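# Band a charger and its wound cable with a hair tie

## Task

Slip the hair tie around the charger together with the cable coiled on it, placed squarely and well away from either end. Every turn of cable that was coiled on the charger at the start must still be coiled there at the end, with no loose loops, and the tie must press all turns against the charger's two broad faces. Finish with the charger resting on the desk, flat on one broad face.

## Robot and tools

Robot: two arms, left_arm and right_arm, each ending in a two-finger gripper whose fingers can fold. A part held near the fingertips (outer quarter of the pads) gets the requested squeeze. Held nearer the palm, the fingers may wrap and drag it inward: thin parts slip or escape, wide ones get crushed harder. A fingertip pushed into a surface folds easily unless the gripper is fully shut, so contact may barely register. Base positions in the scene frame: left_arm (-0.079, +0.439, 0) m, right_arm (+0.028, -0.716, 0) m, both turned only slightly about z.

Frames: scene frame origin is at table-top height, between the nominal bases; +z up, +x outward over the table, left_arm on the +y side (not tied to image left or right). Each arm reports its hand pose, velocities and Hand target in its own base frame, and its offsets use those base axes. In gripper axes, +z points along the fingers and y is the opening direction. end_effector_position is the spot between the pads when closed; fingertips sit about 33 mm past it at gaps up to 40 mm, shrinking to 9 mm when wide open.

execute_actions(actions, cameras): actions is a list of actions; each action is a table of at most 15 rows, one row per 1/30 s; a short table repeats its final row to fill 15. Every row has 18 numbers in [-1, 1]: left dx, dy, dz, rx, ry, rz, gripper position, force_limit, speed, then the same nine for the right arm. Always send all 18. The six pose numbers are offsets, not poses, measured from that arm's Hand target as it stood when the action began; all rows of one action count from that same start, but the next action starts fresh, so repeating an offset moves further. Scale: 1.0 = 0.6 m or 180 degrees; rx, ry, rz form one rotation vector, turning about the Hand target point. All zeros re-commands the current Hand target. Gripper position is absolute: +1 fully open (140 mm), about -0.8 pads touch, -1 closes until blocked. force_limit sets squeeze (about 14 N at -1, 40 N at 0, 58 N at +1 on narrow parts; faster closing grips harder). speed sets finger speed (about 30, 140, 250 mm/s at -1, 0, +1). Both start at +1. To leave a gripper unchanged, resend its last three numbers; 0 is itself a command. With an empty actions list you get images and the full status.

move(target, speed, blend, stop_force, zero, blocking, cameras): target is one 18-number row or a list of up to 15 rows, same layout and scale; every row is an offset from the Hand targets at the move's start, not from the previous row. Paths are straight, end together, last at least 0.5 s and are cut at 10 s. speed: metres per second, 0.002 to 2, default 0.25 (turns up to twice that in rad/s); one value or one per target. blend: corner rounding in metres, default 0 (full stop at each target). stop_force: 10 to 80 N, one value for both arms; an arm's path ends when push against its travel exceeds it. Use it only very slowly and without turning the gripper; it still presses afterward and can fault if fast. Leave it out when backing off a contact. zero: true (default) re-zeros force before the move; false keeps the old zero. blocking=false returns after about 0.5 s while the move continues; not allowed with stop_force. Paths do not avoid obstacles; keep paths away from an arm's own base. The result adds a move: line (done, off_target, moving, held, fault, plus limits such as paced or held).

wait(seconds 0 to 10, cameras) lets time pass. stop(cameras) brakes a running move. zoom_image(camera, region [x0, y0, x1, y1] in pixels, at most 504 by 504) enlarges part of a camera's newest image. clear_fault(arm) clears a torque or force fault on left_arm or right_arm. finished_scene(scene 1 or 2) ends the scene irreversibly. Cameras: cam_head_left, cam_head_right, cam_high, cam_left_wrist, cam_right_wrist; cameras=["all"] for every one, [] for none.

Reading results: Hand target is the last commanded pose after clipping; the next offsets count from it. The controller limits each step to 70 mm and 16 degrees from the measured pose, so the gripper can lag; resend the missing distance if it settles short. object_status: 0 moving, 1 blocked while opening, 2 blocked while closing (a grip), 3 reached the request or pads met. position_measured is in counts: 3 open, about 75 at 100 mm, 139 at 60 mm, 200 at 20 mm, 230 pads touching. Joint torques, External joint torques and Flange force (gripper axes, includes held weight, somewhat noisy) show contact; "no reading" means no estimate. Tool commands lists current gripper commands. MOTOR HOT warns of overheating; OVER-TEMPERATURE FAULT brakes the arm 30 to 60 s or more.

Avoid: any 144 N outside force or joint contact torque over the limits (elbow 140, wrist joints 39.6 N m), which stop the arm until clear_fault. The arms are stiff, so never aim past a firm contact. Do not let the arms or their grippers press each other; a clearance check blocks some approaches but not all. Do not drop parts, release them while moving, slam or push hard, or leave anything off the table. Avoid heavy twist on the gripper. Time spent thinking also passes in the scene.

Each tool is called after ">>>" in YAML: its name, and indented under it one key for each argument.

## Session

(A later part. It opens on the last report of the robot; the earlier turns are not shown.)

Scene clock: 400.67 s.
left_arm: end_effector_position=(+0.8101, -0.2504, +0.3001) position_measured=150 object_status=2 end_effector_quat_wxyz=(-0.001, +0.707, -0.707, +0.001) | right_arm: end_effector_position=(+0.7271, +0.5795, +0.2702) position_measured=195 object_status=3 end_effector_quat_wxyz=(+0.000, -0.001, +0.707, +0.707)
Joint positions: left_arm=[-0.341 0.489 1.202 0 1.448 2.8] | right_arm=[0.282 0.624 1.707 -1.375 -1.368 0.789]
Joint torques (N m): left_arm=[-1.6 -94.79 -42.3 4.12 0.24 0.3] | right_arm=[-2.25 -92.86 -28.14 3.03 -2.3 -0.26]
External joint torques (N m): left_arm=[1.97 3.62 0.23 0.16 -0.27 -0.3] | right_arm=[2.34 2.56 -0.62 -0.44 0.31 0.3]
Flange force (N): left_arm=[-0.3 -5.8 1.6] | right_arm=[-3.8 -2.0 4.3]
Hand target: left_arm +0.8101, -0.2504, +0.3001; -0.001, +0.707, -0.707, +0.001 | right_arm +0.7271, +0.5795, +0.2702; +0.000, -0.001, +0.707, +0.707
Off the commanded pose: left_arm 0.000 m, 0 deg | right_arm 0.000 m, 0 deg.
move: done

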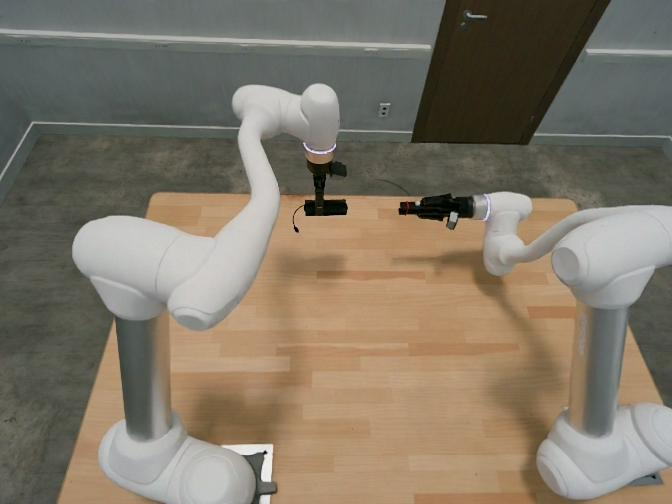

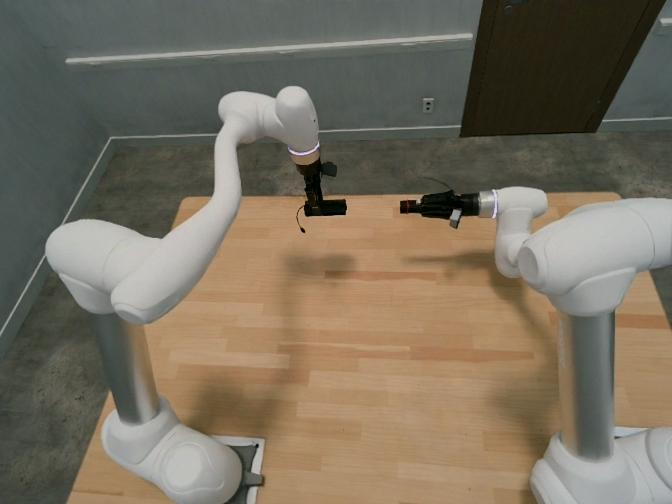

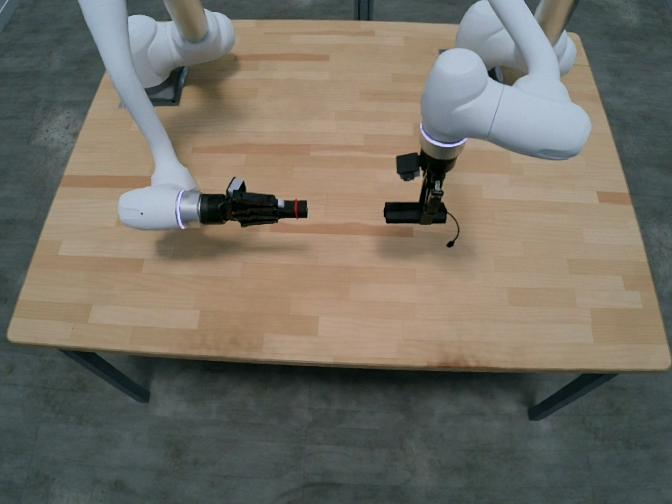

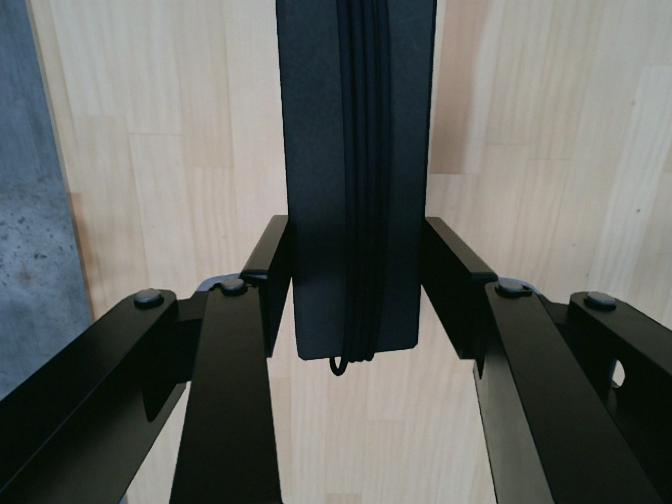

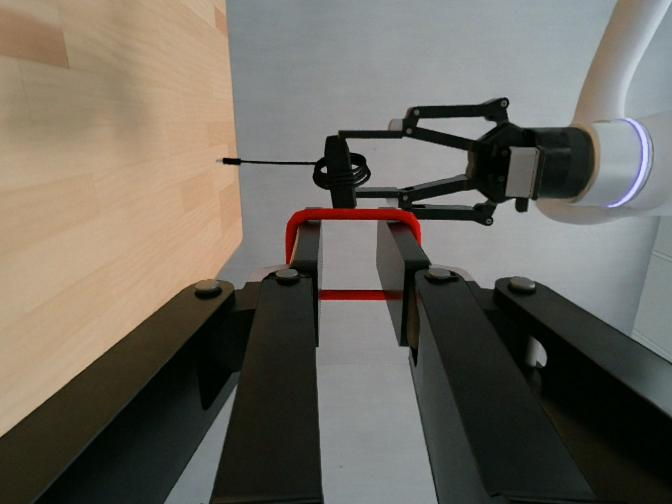

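>>> move:
  target: [0,0,0,0,0.02,0,-1,0,-1,0,0,0,0,0.5,0,-0.52,1,-1]
  speed: 0.25

>>> move:
  target: [0,0,0,0,0,0,-1,0,-1,0,0,0,0,0,0,-0.02,1,-1]
  cameras: ["all"]

>>> zoom_image:
  camera: "cam_high"
  region: [270, 150, 430, 270]

>>> zoom_image:
  camera: "cam_right_wrist"
  region: [160, 80, 520, 350]

Scene clock: 419.43 s.
left_arm: end_effector_position=(+0.8101, -0.2504, +0.3001) position_measured=150 object_status=2 end_effector_quat_wxyz=(+0.022, +0.707, -0.706, -0.021) | right_arm: end_effector_position=(+0.7270, +0.5795, +0.2701) position_measured=195 object_status=3 end_effector_quat_wxyz=(+0.500, -0.499, -0.500, -0.500)
Joint positions: left_arm=[-0.333 0.524 1.149 -0.02 1.525 2.81] | right_arm=[0.282 0.625 1.707 -1.373 -1.369 2.359]
Joint torques (N m): left_arm=[-1.39 -97.54 -42.13 4.08 0.44 0.33] | right_arm=[-2.07 -92.57 -28.7 3.02 -2.26 -0.29]
External joint torques (N m): left_arm=[1.28 3.04 0.04 0.16 -0.3 -0.32] | right_arm=[2.19 1.87 -0.1 -0.43 0.27 0.29]
Flange force (N): left_arm=[0.4 -5.2 0.8] | right_arm=[-1.4 2.0 3.5]
Hand target: left_arm +0.8101, -0.2504, +0.3001; +0.022, +0.707, -0.706, -0.021 | right_arm +0.7271, +0.5795, +0.2702; +0.500, -0.499, -0.500, -0.500
Off the commanded pose: left_arm 0.000 m, 0 deg | right_arm 0.000 m, 0 deg.
move: done

Scene clock: 421.00 s.
left_arm: end_effector_position=(+0.8101, -0.2504, +0.3001) position_measured=150 object_status=2 end_effector_quat_wxyz=(+0.022, +0.707, -0.706, -0.021) | right_arm: end_effector_position=(+0.7271, +0.5795, +0.2702) position_measured=132 object_status=0 end_effector_quat_wxyz=(+0.500, -0.499, -0.500, -0.500)
Joint positions: left_arm=[-0.333 0.524 1.149 -0.02 1.525 2.81] | right_arm=[0.282 0.625 1.707 -1.373 -1.369 2.359]
Joint torques (N m): left_arm=[-1.25 -97.81 -42.01 4.05 0.39 0.34] | right_arm=[-1.93 -93.14 -28.19 2.98 -2.27 -0.31]
External joint torques (N m): left_arm=[1.82 3.32 -0.03 0.19 -0.25 -0.34] | right_arm=[1.73 3.02 -0.56 -0.41 0.29 0.3]
Flange force (N): left_arm=[0.0 -6.0 0.6] | right_arm=[-2.6 4.4 3.7]
Hand target: left_arm +0.8101, -0.2504, +0.3001; +0.022, +0.707, -0.706, -0.021 | right_arm +0.7271, +0.5795, +0.2702; +0.500, -0.499, -0.500, -0.500
Off the commanded pose: left_arm 0.000 m, 0 deg | right_arm 0.000 m, 0 deg.
move: done

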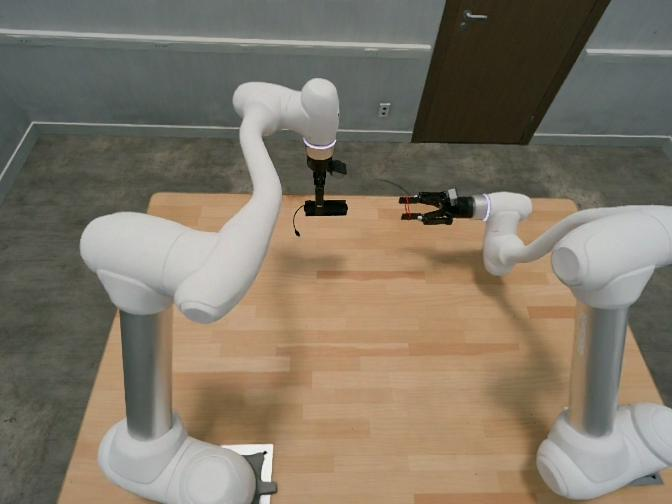

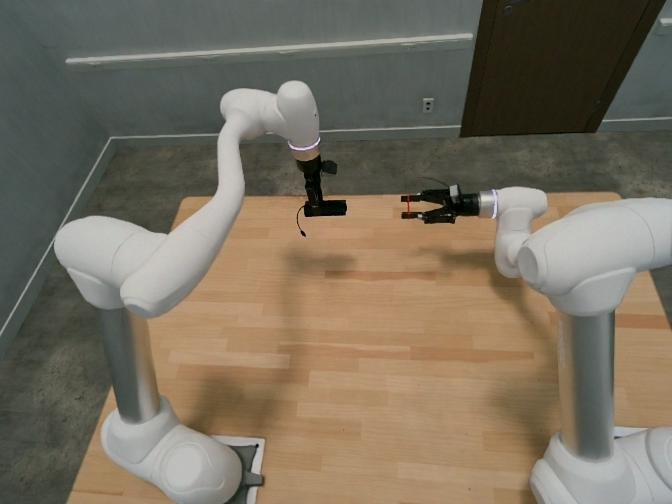

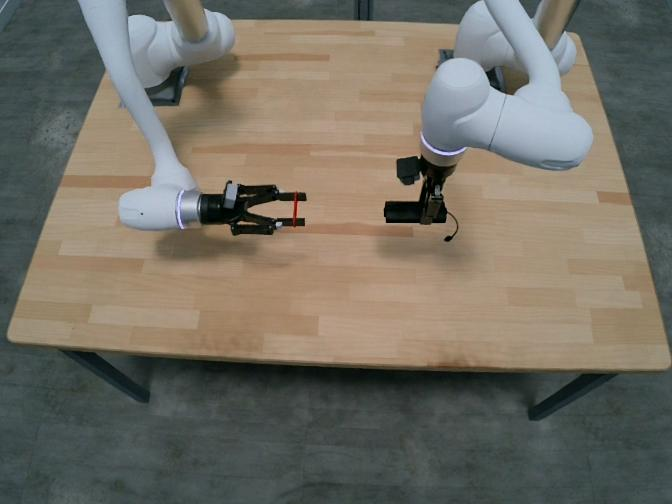

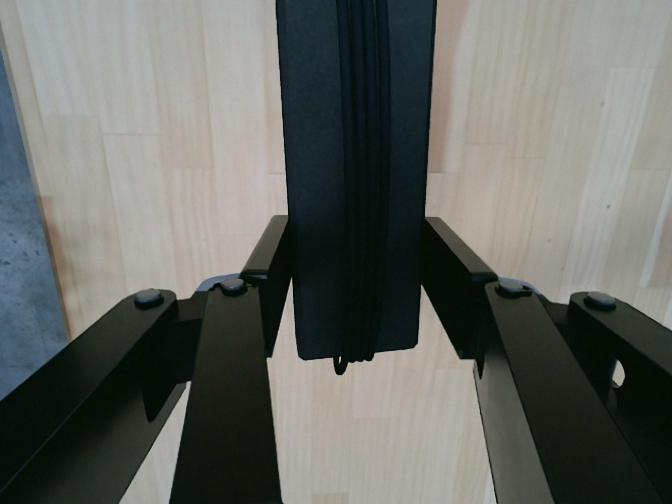

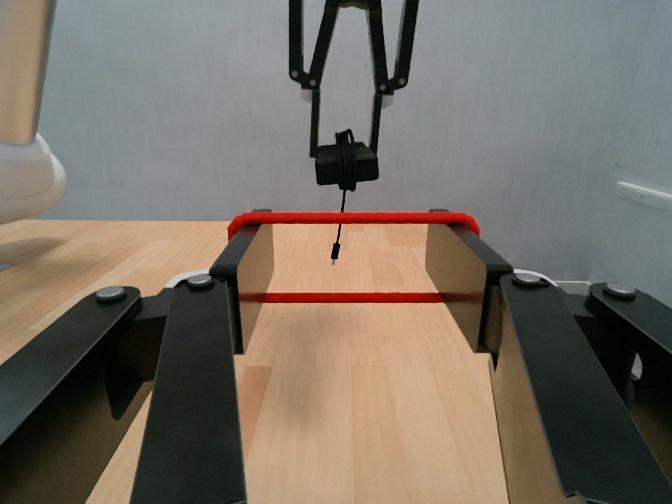

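Scaled by 3.150.

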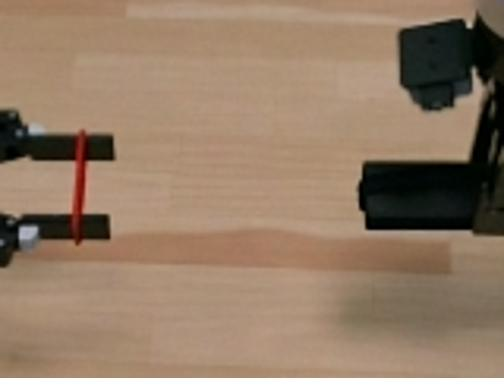

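Scaled by 1.400.

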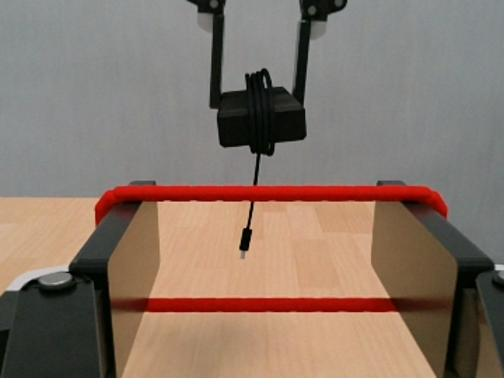

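>>> move:
  target: [0,0,-0.0267,0,0.02,0,-1,0,-1,0.0067,0.18,0,0,0,0,-0.02,1,-1]
  speed: 0.1
  cameras: ["all"]

>>> zoom_image:
  camera: "cam_high"
  region: [310, 150, 470, 270]

>>> zoom_image:
  camera: "cam_right_wrist"
  region: [160, 80, 520, 350]

>>> zoom_image:
  camera: "cam_left_wrist"
  region: [200, 0, 520, 240]

Scene clock: 445.97 s.
left_arm: end_effector_position=(+0.8101, -0.2504, +0.2840) position_measured=150 object_status=2 end_effector_quat_wxyz=(+0.044, +0.706, -0.705, -0.043) | right_arm: end_effector_position=(+0.7312, +0.6874, +0.2702) position_measured=132 object_status=3 end_effector_quat_wxyz=(+0.500, -0.499, -0.500, -0.500)
Joint positions: left_arm=[-0.325 0.563 1.12 -0.04 1.575 2.818] | right_arm=[0.409 0.679 1.604 -1.294 -1.266 2.385]
Joint torques (N m): left_arm=[-1.17 -100.95 -41.98 3.96 0.65 0.34] | right_arm=[-2.09 -99.48 -30.02 3.31 -2.2 -0.28]
External joint torques (N m): left_arm=[0.96 3.29 0.13 0.21 -0.34 -0.33] | right_arm=[1.85 2.69 -0.59 -0.48 0.28 0.28]
Flange force (N): left_arm=[0.8 -5.3 0.8] | right_arm=[-1.9 3.9 4.1]
Hand target: left_arm +0.8101, -0.2504, +0.2840; +0.044, +0.706, -0.705, -0.043 | right_arm +0.7312, +0.6875, +0.2702; +0.500, -0.499, -0.500, -0.500
Off the commanded pose: left_arm 0.000 m, 0 deg | right_arm 0.000 m, 0 deg.
move: done

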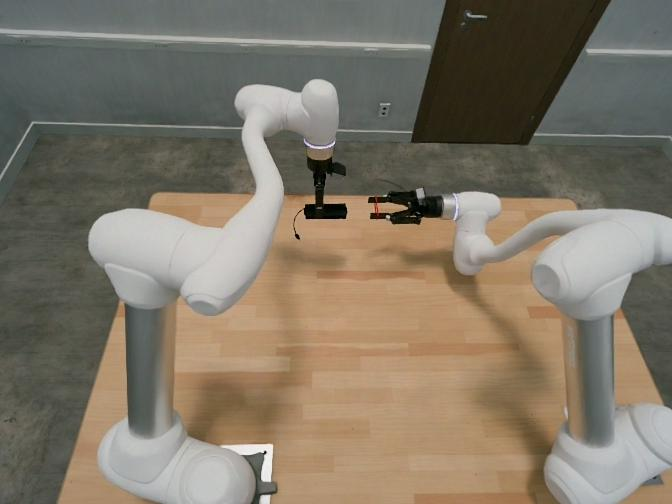

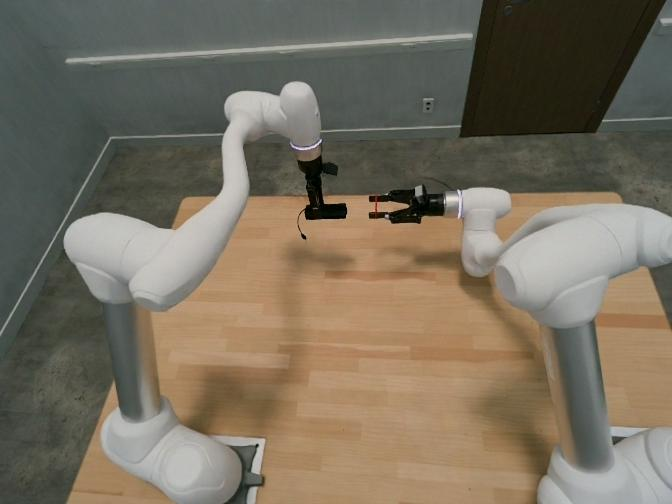

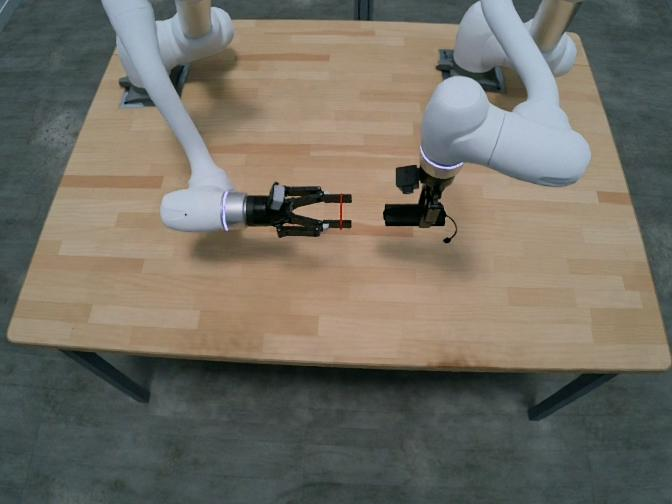

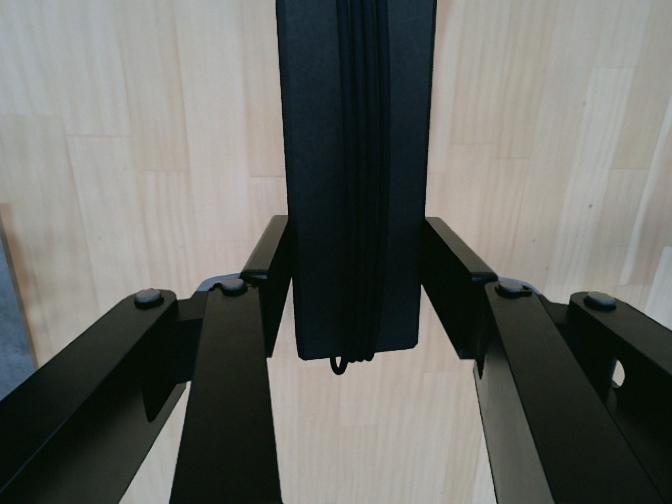

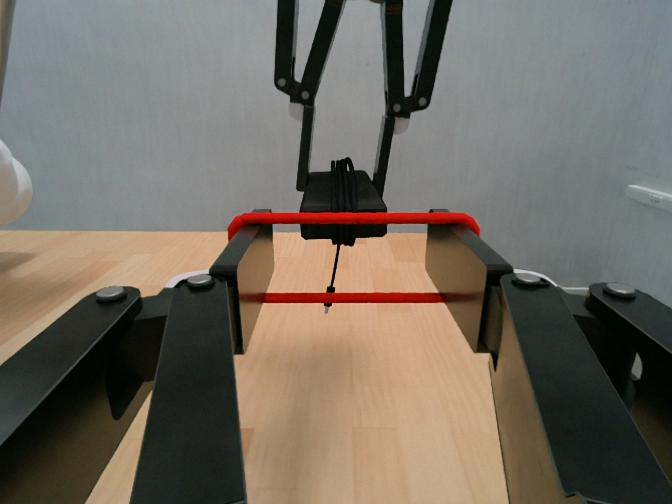

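Scaled by 3.150.

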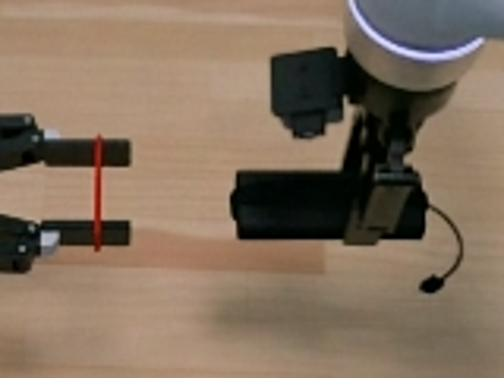

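Scaled by 1.400.

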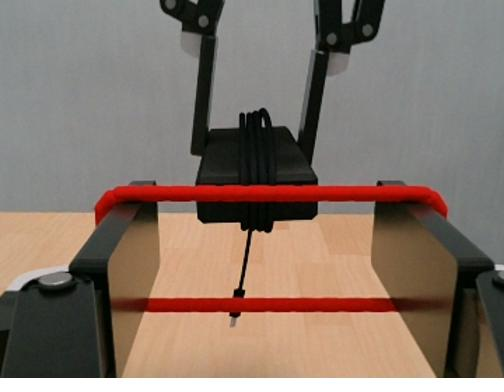

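Scaled by 1.575.

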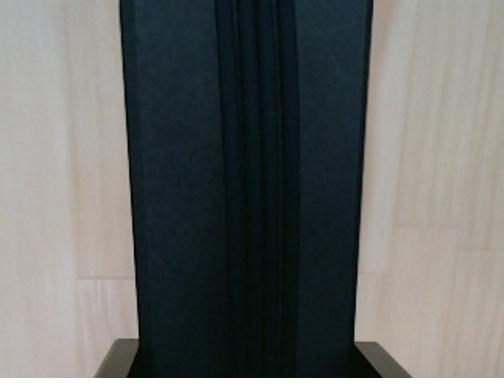

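>>> zoom_image:
  camera: "cam_head_left"
  region: [280, 150, 440, 260]

>>> zoom_image:
  camera: "cam_head_right"
  region: [280, 150, 440, 260]

>>> zoom_image:
  camera: "cam_right_wrist"
  region: [280, 140, 410, 260]

Scaled by 3.150.

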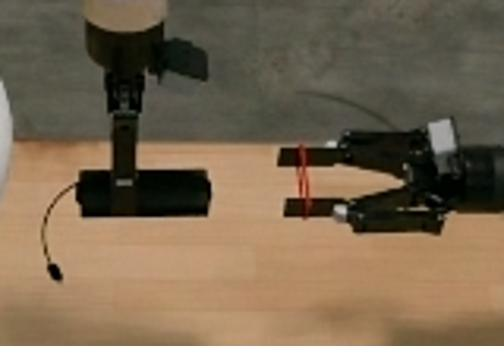

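Scaled by 3.150.

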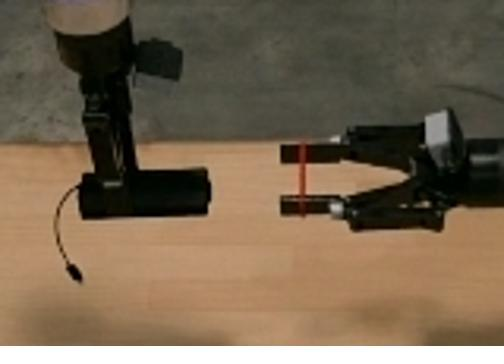

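Scaled by 3.877.

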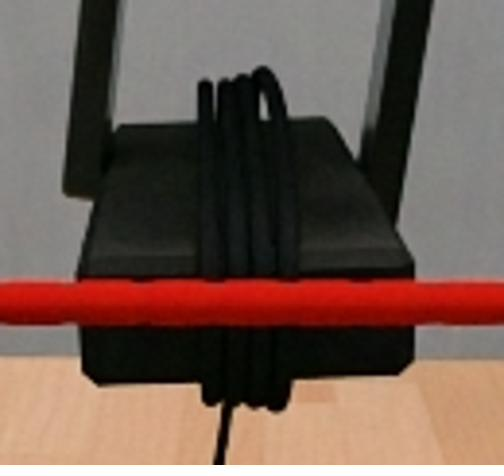

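>>> move:
  target: [0,0,0,-0.016,0,0,-1,0,-1,0.0,0.1167,-0.0083,-0.111,0,0,-0.02,1,-1]
  speed: 0.1
  cameras: ["cam_high","cam_right_wrist","cam_head_left"]

>>> zoom_image:
  camera: "cam_high"
  region: [330, 150, 490, 270]

>>> zoom_image:
  camera: "cam_right_wrist"
  region: [230, 130, 480, 330]

>>> zoom_image:
  camera: "cam_head_left"
  region: [280, 150, 440, 260]

Scene clock: 485.07 s.
left_arm: end_effector_position=(+0.8101, -0.2504, +0.2840) position_measured=150 object_status=2 end_effector_quat_wxyz=(+0.061, +0.705, -0.706, -0.026) | right_arm: end_effector_position=(+0.7311, +0.7575, +0.2654) position_measured=132 object_status=3 end_effector_quat_wxyz=(-0.406, +0.578, +0.580, +0.406)
Joint positions: left_arm=[-0.307 0.555 1.134 -0.085 1.555 2.842] | right_arm=[0.506 0.635 1.446 -1.662 -0.972 2.749]
Joint torques (N m): left_arm=[-1.4 -99.9 -41.81 3.81 0.58 0.31] | right_arm=[-2.15 -101.69 -35.63 2.05 -1.24 -0.28]
External joint torques (N m): left_arm=[1.69 2.91 -0.01 0.22 -0.31 -0.3] | right_arm=[2.06 3.09 -0.67 -0.37 0.22 0.27]
Flange force (N): left_arm=[-0.3 -5.3 0.4] | right_arm=[0.8 4.5 5.7]
Hand target: left_arm +0.8101, -0.2504, +0.2840; +0.061, +0.705, -0.706, -0.026 | right_arm +0.7312, +0.7575, +0.2652; -0.406, +0.578, +0.580, +0.406
Off the commanded pose: left_arm 0.000 m, 0 deg | right_arm 0.000 m, 0 deg.
move: done
Images, in order (width x height): cam_head_left 672x504, cam_high 672x504, cam_right_wrist 672x504.

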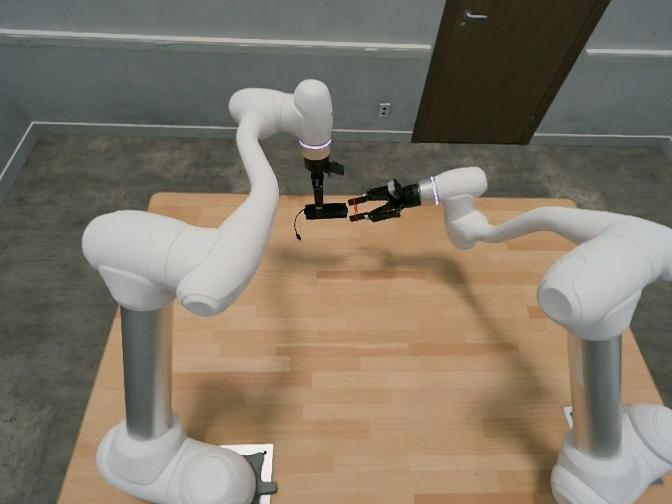

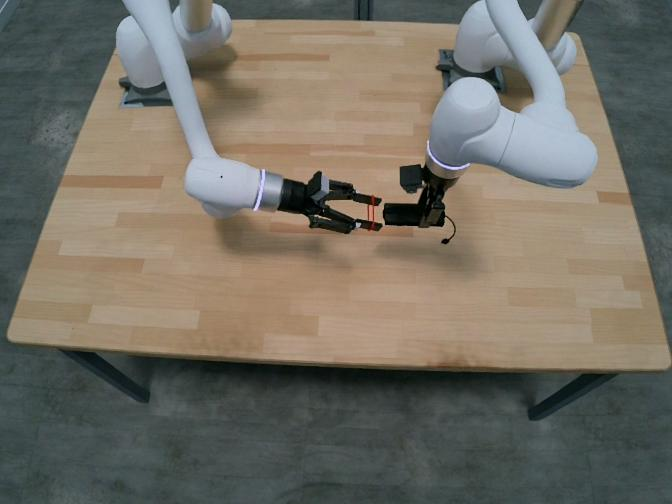

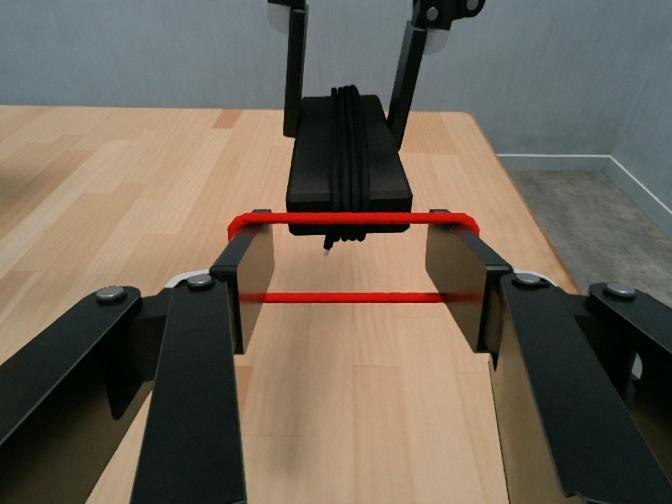

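Scaled by 3.150.

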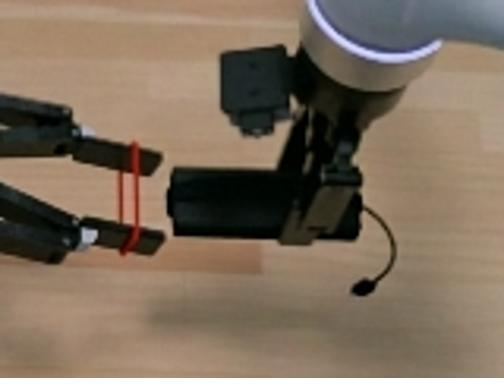

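Scaled by 2.016.

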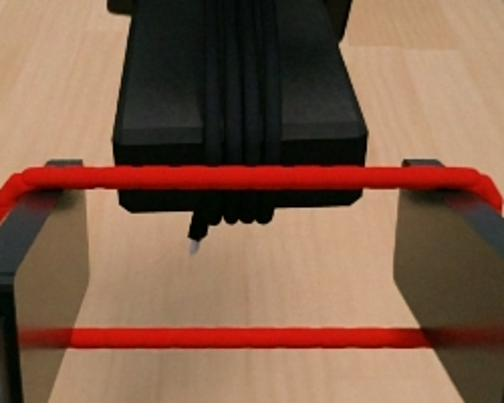

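Scaled by 3.150.

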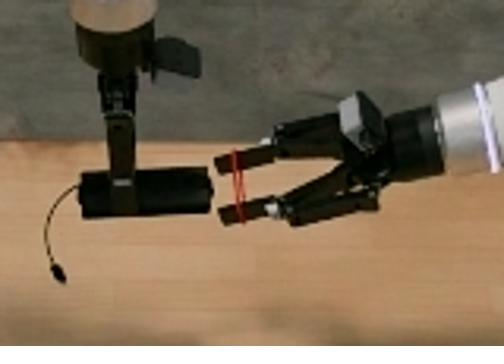

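>>> move:
  target: [0,0,0,0,0,0,-1,0,-1,0,0.04,-0.005,0,0,0,-0.02,1,-1]
  speed: 0.05
  cameras: ["cam_high","cam_right_wrist","cam_head_left"]

>>> zoom_image:
  camera: "cam_right_wrist"
  region: [230, 130, 480, 330]

>>> zoom_image:
  camera: "cam_head_left"
  region: [280, 150, 440, 260]

>>> zoom_image:
  camera: "cam_high"
  region: [330, 150, 490, 270]

Scene clock: 504.60 s.
left_arm: end_effector_position=(+0.8101, -0.2504, +0.2840) position_measured=150 object_status=2 end_effector_quat_wxyz=(+0.061, +0.705, -0.706, -0.026) | right_arm: end_effector_position=(+0.7312, +0.7815, +0.2623) position_measured=132 object_status=3 end_effector_quat_wxyz=(-0.406, +0.578, +0.580, +0.406)
Joint positions: left_arm=[-0.307 0.555 1.134 -0.085 1.555 2.842] | right_arm=[0.53 0.655 1.416 -1.658 -0.952 2.762]
Joint torques (N m): left_arm=[-1.05 -100.42 -41.73 3.81 0.59 0.34] | right_arm=[-2.14 -103.86 -35.79 2.08 -1.26 -0.3]
External joint torques (N m): left_arm=[1.21 3.19 -0.17 0.23 -0.32 -0.33] | right_arm=[2.41 3.32 -0.72 -0.4 0.27 0.3]
Flange force (N): left_arm=[0.6 -6.0 0.2] | right_arm=[1.0 4.7 6.4]
Hand target: left_arm +0.8101, -0.2504, +0.2840; +0.061, +0.705, -0.706, -0.026 | right_arm +0.7312, +0.7815, +0.2622; -0.406, +0.578, +0.580, +0.406
Off the commanded pose: left_arm 0.000 m, 0 deg | right_arm 0.000 m, 0 deg.
move: done
Images, in order (width x height): cam_head_left 672x504, cam_high 672x504, cam_right_wrist 672x504.

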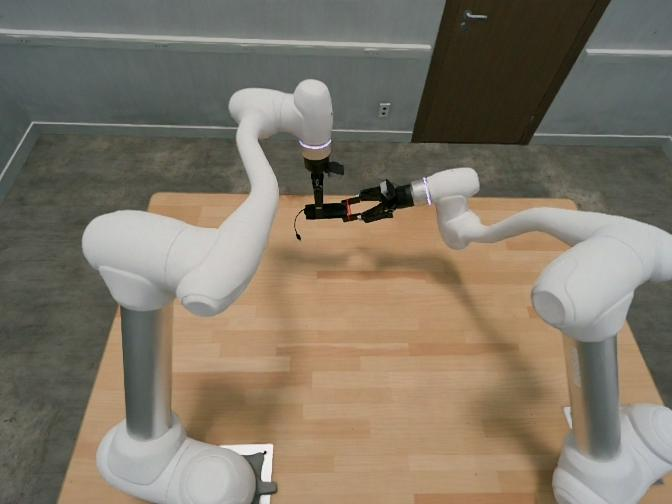

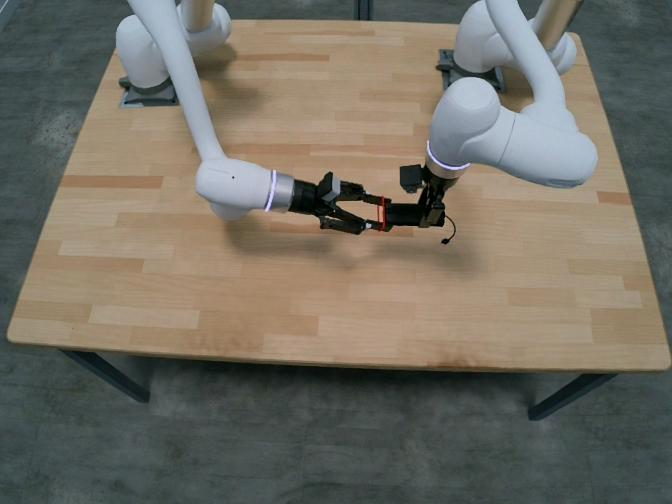

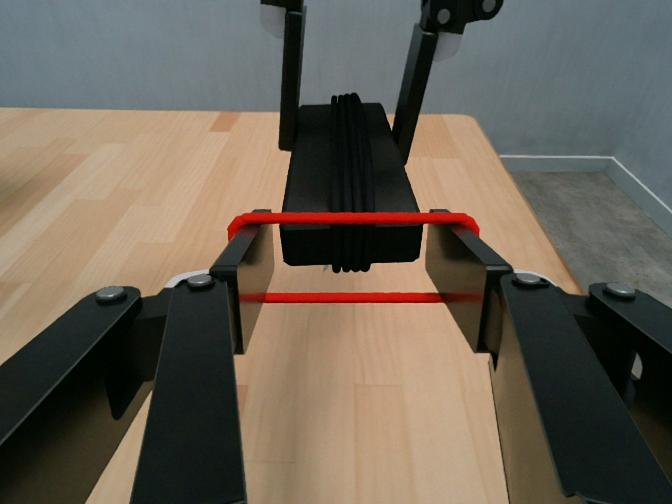

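Scaled by 2.016.

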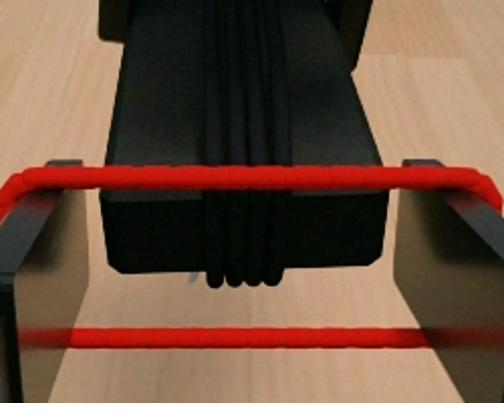

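Scaled by 3.150.

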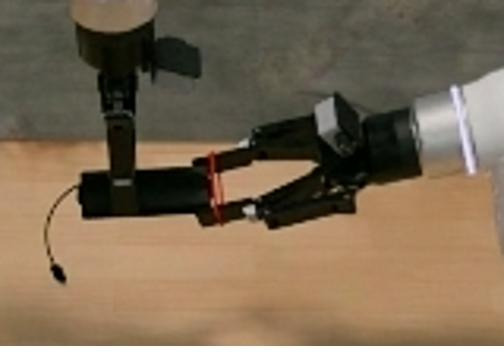

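Scaled by 3.150.

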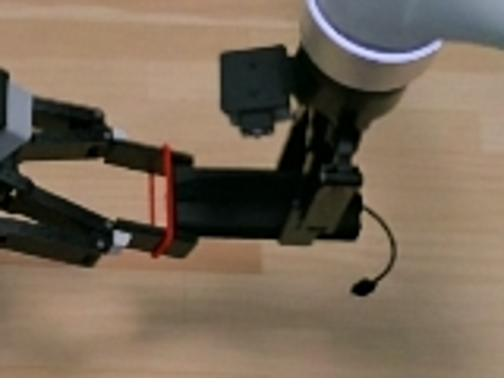

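>>> move:
  target: [0,0,0,0,0,0,-1,0,-1,0,0.04,0,0,0,0,-0.02,1,-1]
  speed: 0.04
  cameras: ["cam_high","cam_right_wrist","cam_head_left"]

>>> zoom_image:
  camera: "cam_right_wrist"
  region: [230, 130, 480, 330]

>>> zoom_image:
  camera: "cam_head_left"
  region: [280, 150, 440, 260]

>>> zoom_image:
  camera: "cam_high"
  region: [330, 150, 490, 270]

Scene clock: 513.10 s.
left_arm: end_effector_position=(+0.8101, -0.2504, +0.2840) position_measured=150 object_status=2 end_effector_quat_wxyz=(+0.061, +0.705, -0.706, -0.026) | right_arm: end_effector_position=(+0.7312, +0.8055, +0.2622) position_measured=132 object_status=3 end_effector_quat_wxyz=(-0.406, +0.578, +0.580, +0.406)
Joint positions: left_arm=[-0.307 0.555 1.134 -0.085 1.555 2.842] | right_arm=[0.554 0.674 1.383 -1.659 -0.933 2.783]
Joint torques (N m): left_arm=[-2.49 -100.19 -42.07 3.24 0.34 0.33] | right_arm=[-0.7 -105.93 -36.62 2.29 -1.34 -0.32]
External joint torques (N m): left_arm=[2.23 3.18 0.22 0.78 -0.08 -0.32] | right_arm=[0.51 3.05 -0.57 -0.63 0.42 0.32]
Flange force (N): left_arm=[-0.9 -5.6 0.3] | right_arm=[0.8 5.3 4.5]
Hand target: left_arm +0.8101, -0.2504, +0.2840; +0.061, +0.705, -0.706, -0.026 | right_arm +0.7312, +0.8055, +0.2622; -0.406, +0.578, +0.580, +0.406
Off the commanded pose: left_arm 0.000 m, 0 deg | right_arm 0.000 m, 0 deg.
move: done
Images, in order (width x height): cam_head_left 672x504, cam_high 672x504, cam_right_wrist 672x504.

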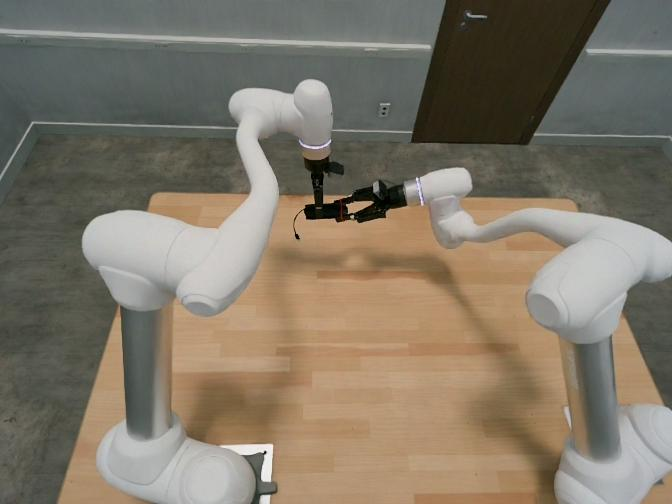

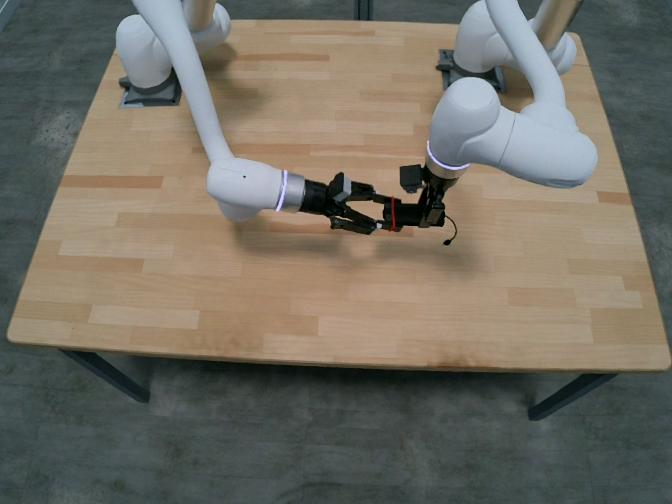

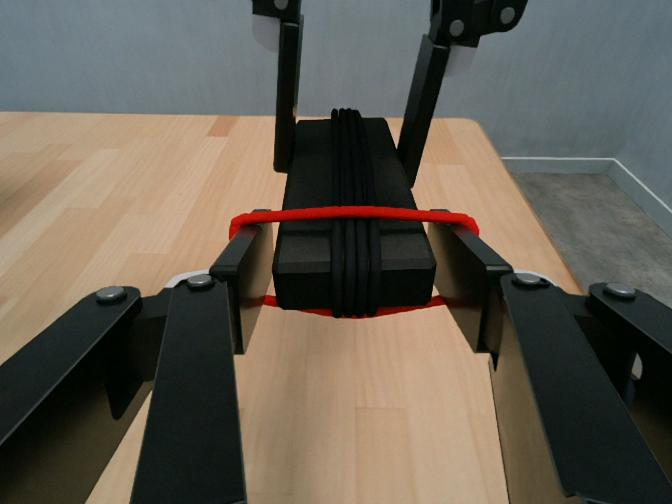

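Scaled by 2.016.

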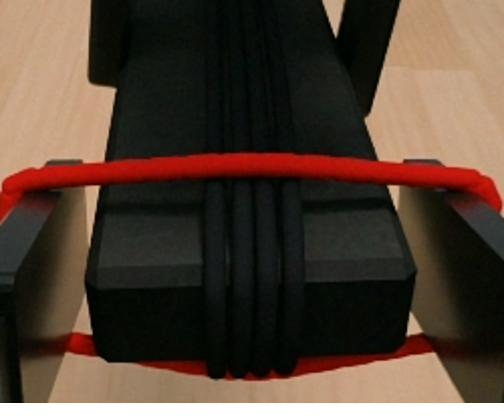

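Scaled by 3.150.

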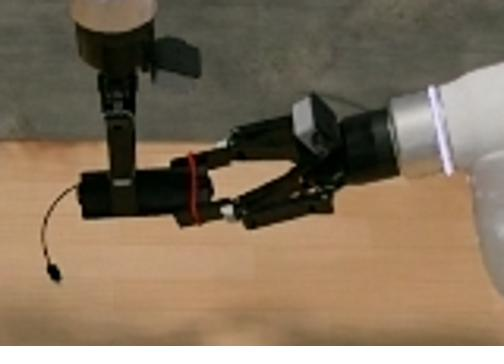

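Scaled by 3.150.

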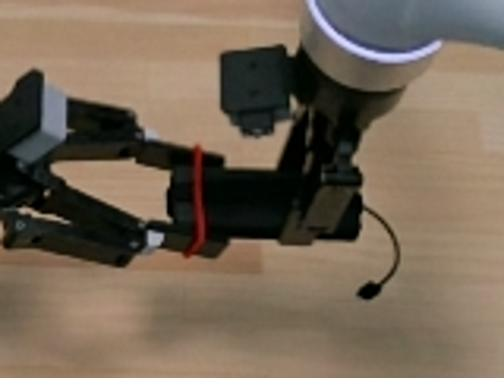

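>>> move:
  target: [0,0,0,0,0,0,-1,0,-1,0,0.045,0,0.1,0,0,-0.02,1,-1]
  speed: 0.04
  cameras: ["cam_high","cam_right_wrist","cam_head_left"]

>>> zoom_image:
  camera: "cam_right_wrist"
  region: [230, 130, 480, 330]

>>> zoom_image:
  camera: "cam_head_left"
  region: [280, 150, 440, 260]

>>> zoom_image:
  camera: "cam_high"
  region: [330, 150, 490, 270]

Scene clock: 525.17 s.
left_arm: end_effector_position=(+0.8101, -0.2504, +0.2840) position_measured=150 object_status=2 end_effector_quat_wxyz=(+0.061, +0.705, -0.706, -0.026) | right_arm: end_effector_position=(+0.7311, +0.8325, +0.2622) position_measured=132 object_status=3 end_effector_quat_wxyz=(+0.491, -0.508, -0.509, -0.492)
Joint positions: left_arm=[-0.307 0.555 1.134 -0.085 1.555 2.842] | right_arm=[0.561 0.768 1.424 -1.25 -1.103 2.452]
Joint torques (N m): left_arm=[-2.09 -99.69 -41.48 3.56 0.44 0.3] | right_arm=[-1.42 -110.98 -33.82 3.69 -2.28 -0.3]
External joint torques (N m): left_arm=[2.9 2.45 -0.4 0.51 -0.18 -0.3] | right_arm=[1.08 4.07 -0.05 -0.63 0.51 0.3]
Flange force (N): left_arm=[-1.5 -6.0 -0.6] | right_arm=[-2.7 4.8 4.7]
Hand target: left_arm +0.8101, -0.2504, +0.2840; +0.061, +0.705, -0.706, -0.026 | right_arm +0.7312, +0.8325, +0.2622; +0.491, -0.508, -0.509, -0.492
Off the commanded pose: left_arm 0.000 m, 0 deg | right_arm 0.000 m, 0 deg.
move: done
Images, in order (width x height): cam_head_left 672x504, cam_high 672x504, cam_right_wrist 672x504.

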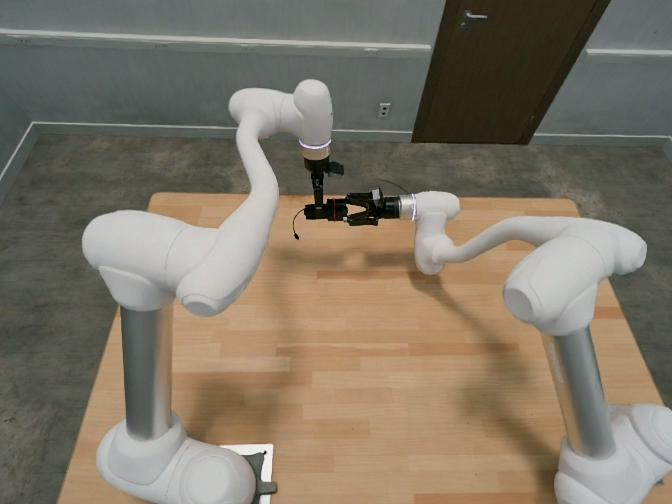

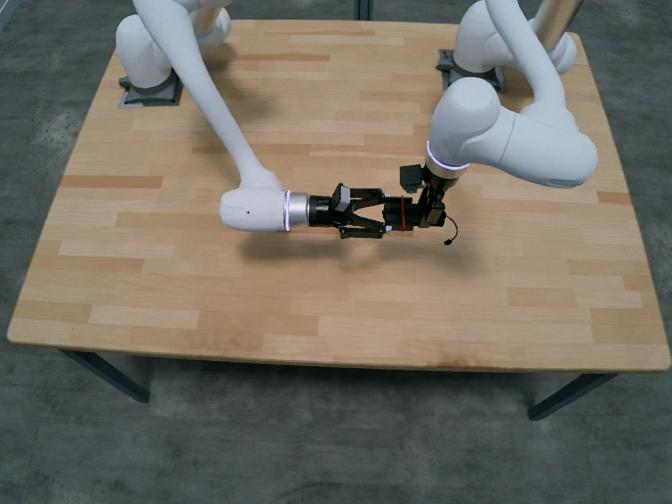

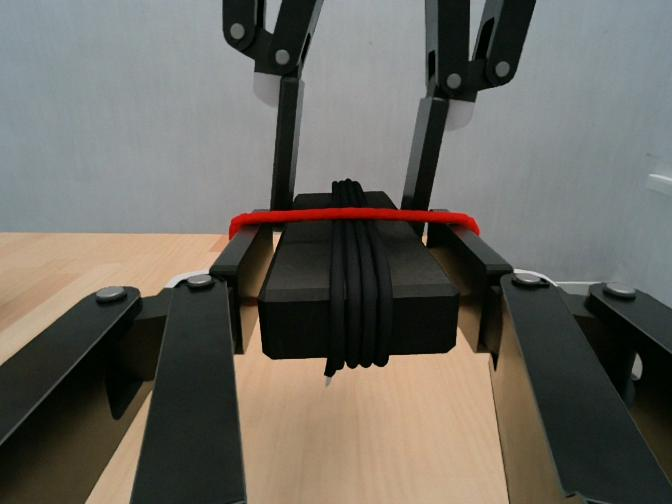

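Scaled by 2.016.

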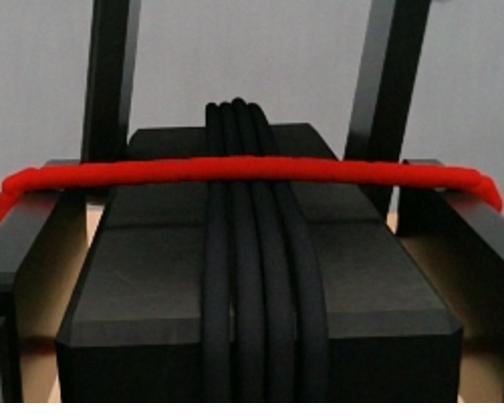

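Scaled by 3.150.

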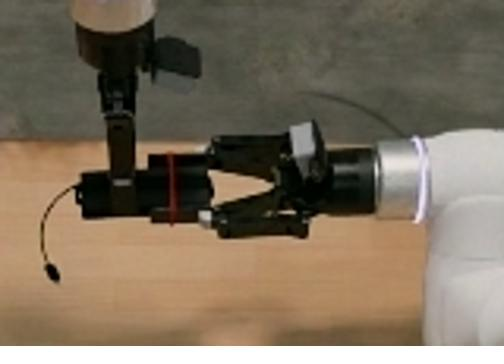

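Scaled by 3.150.

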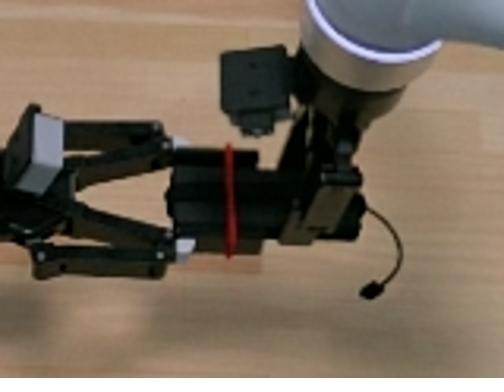

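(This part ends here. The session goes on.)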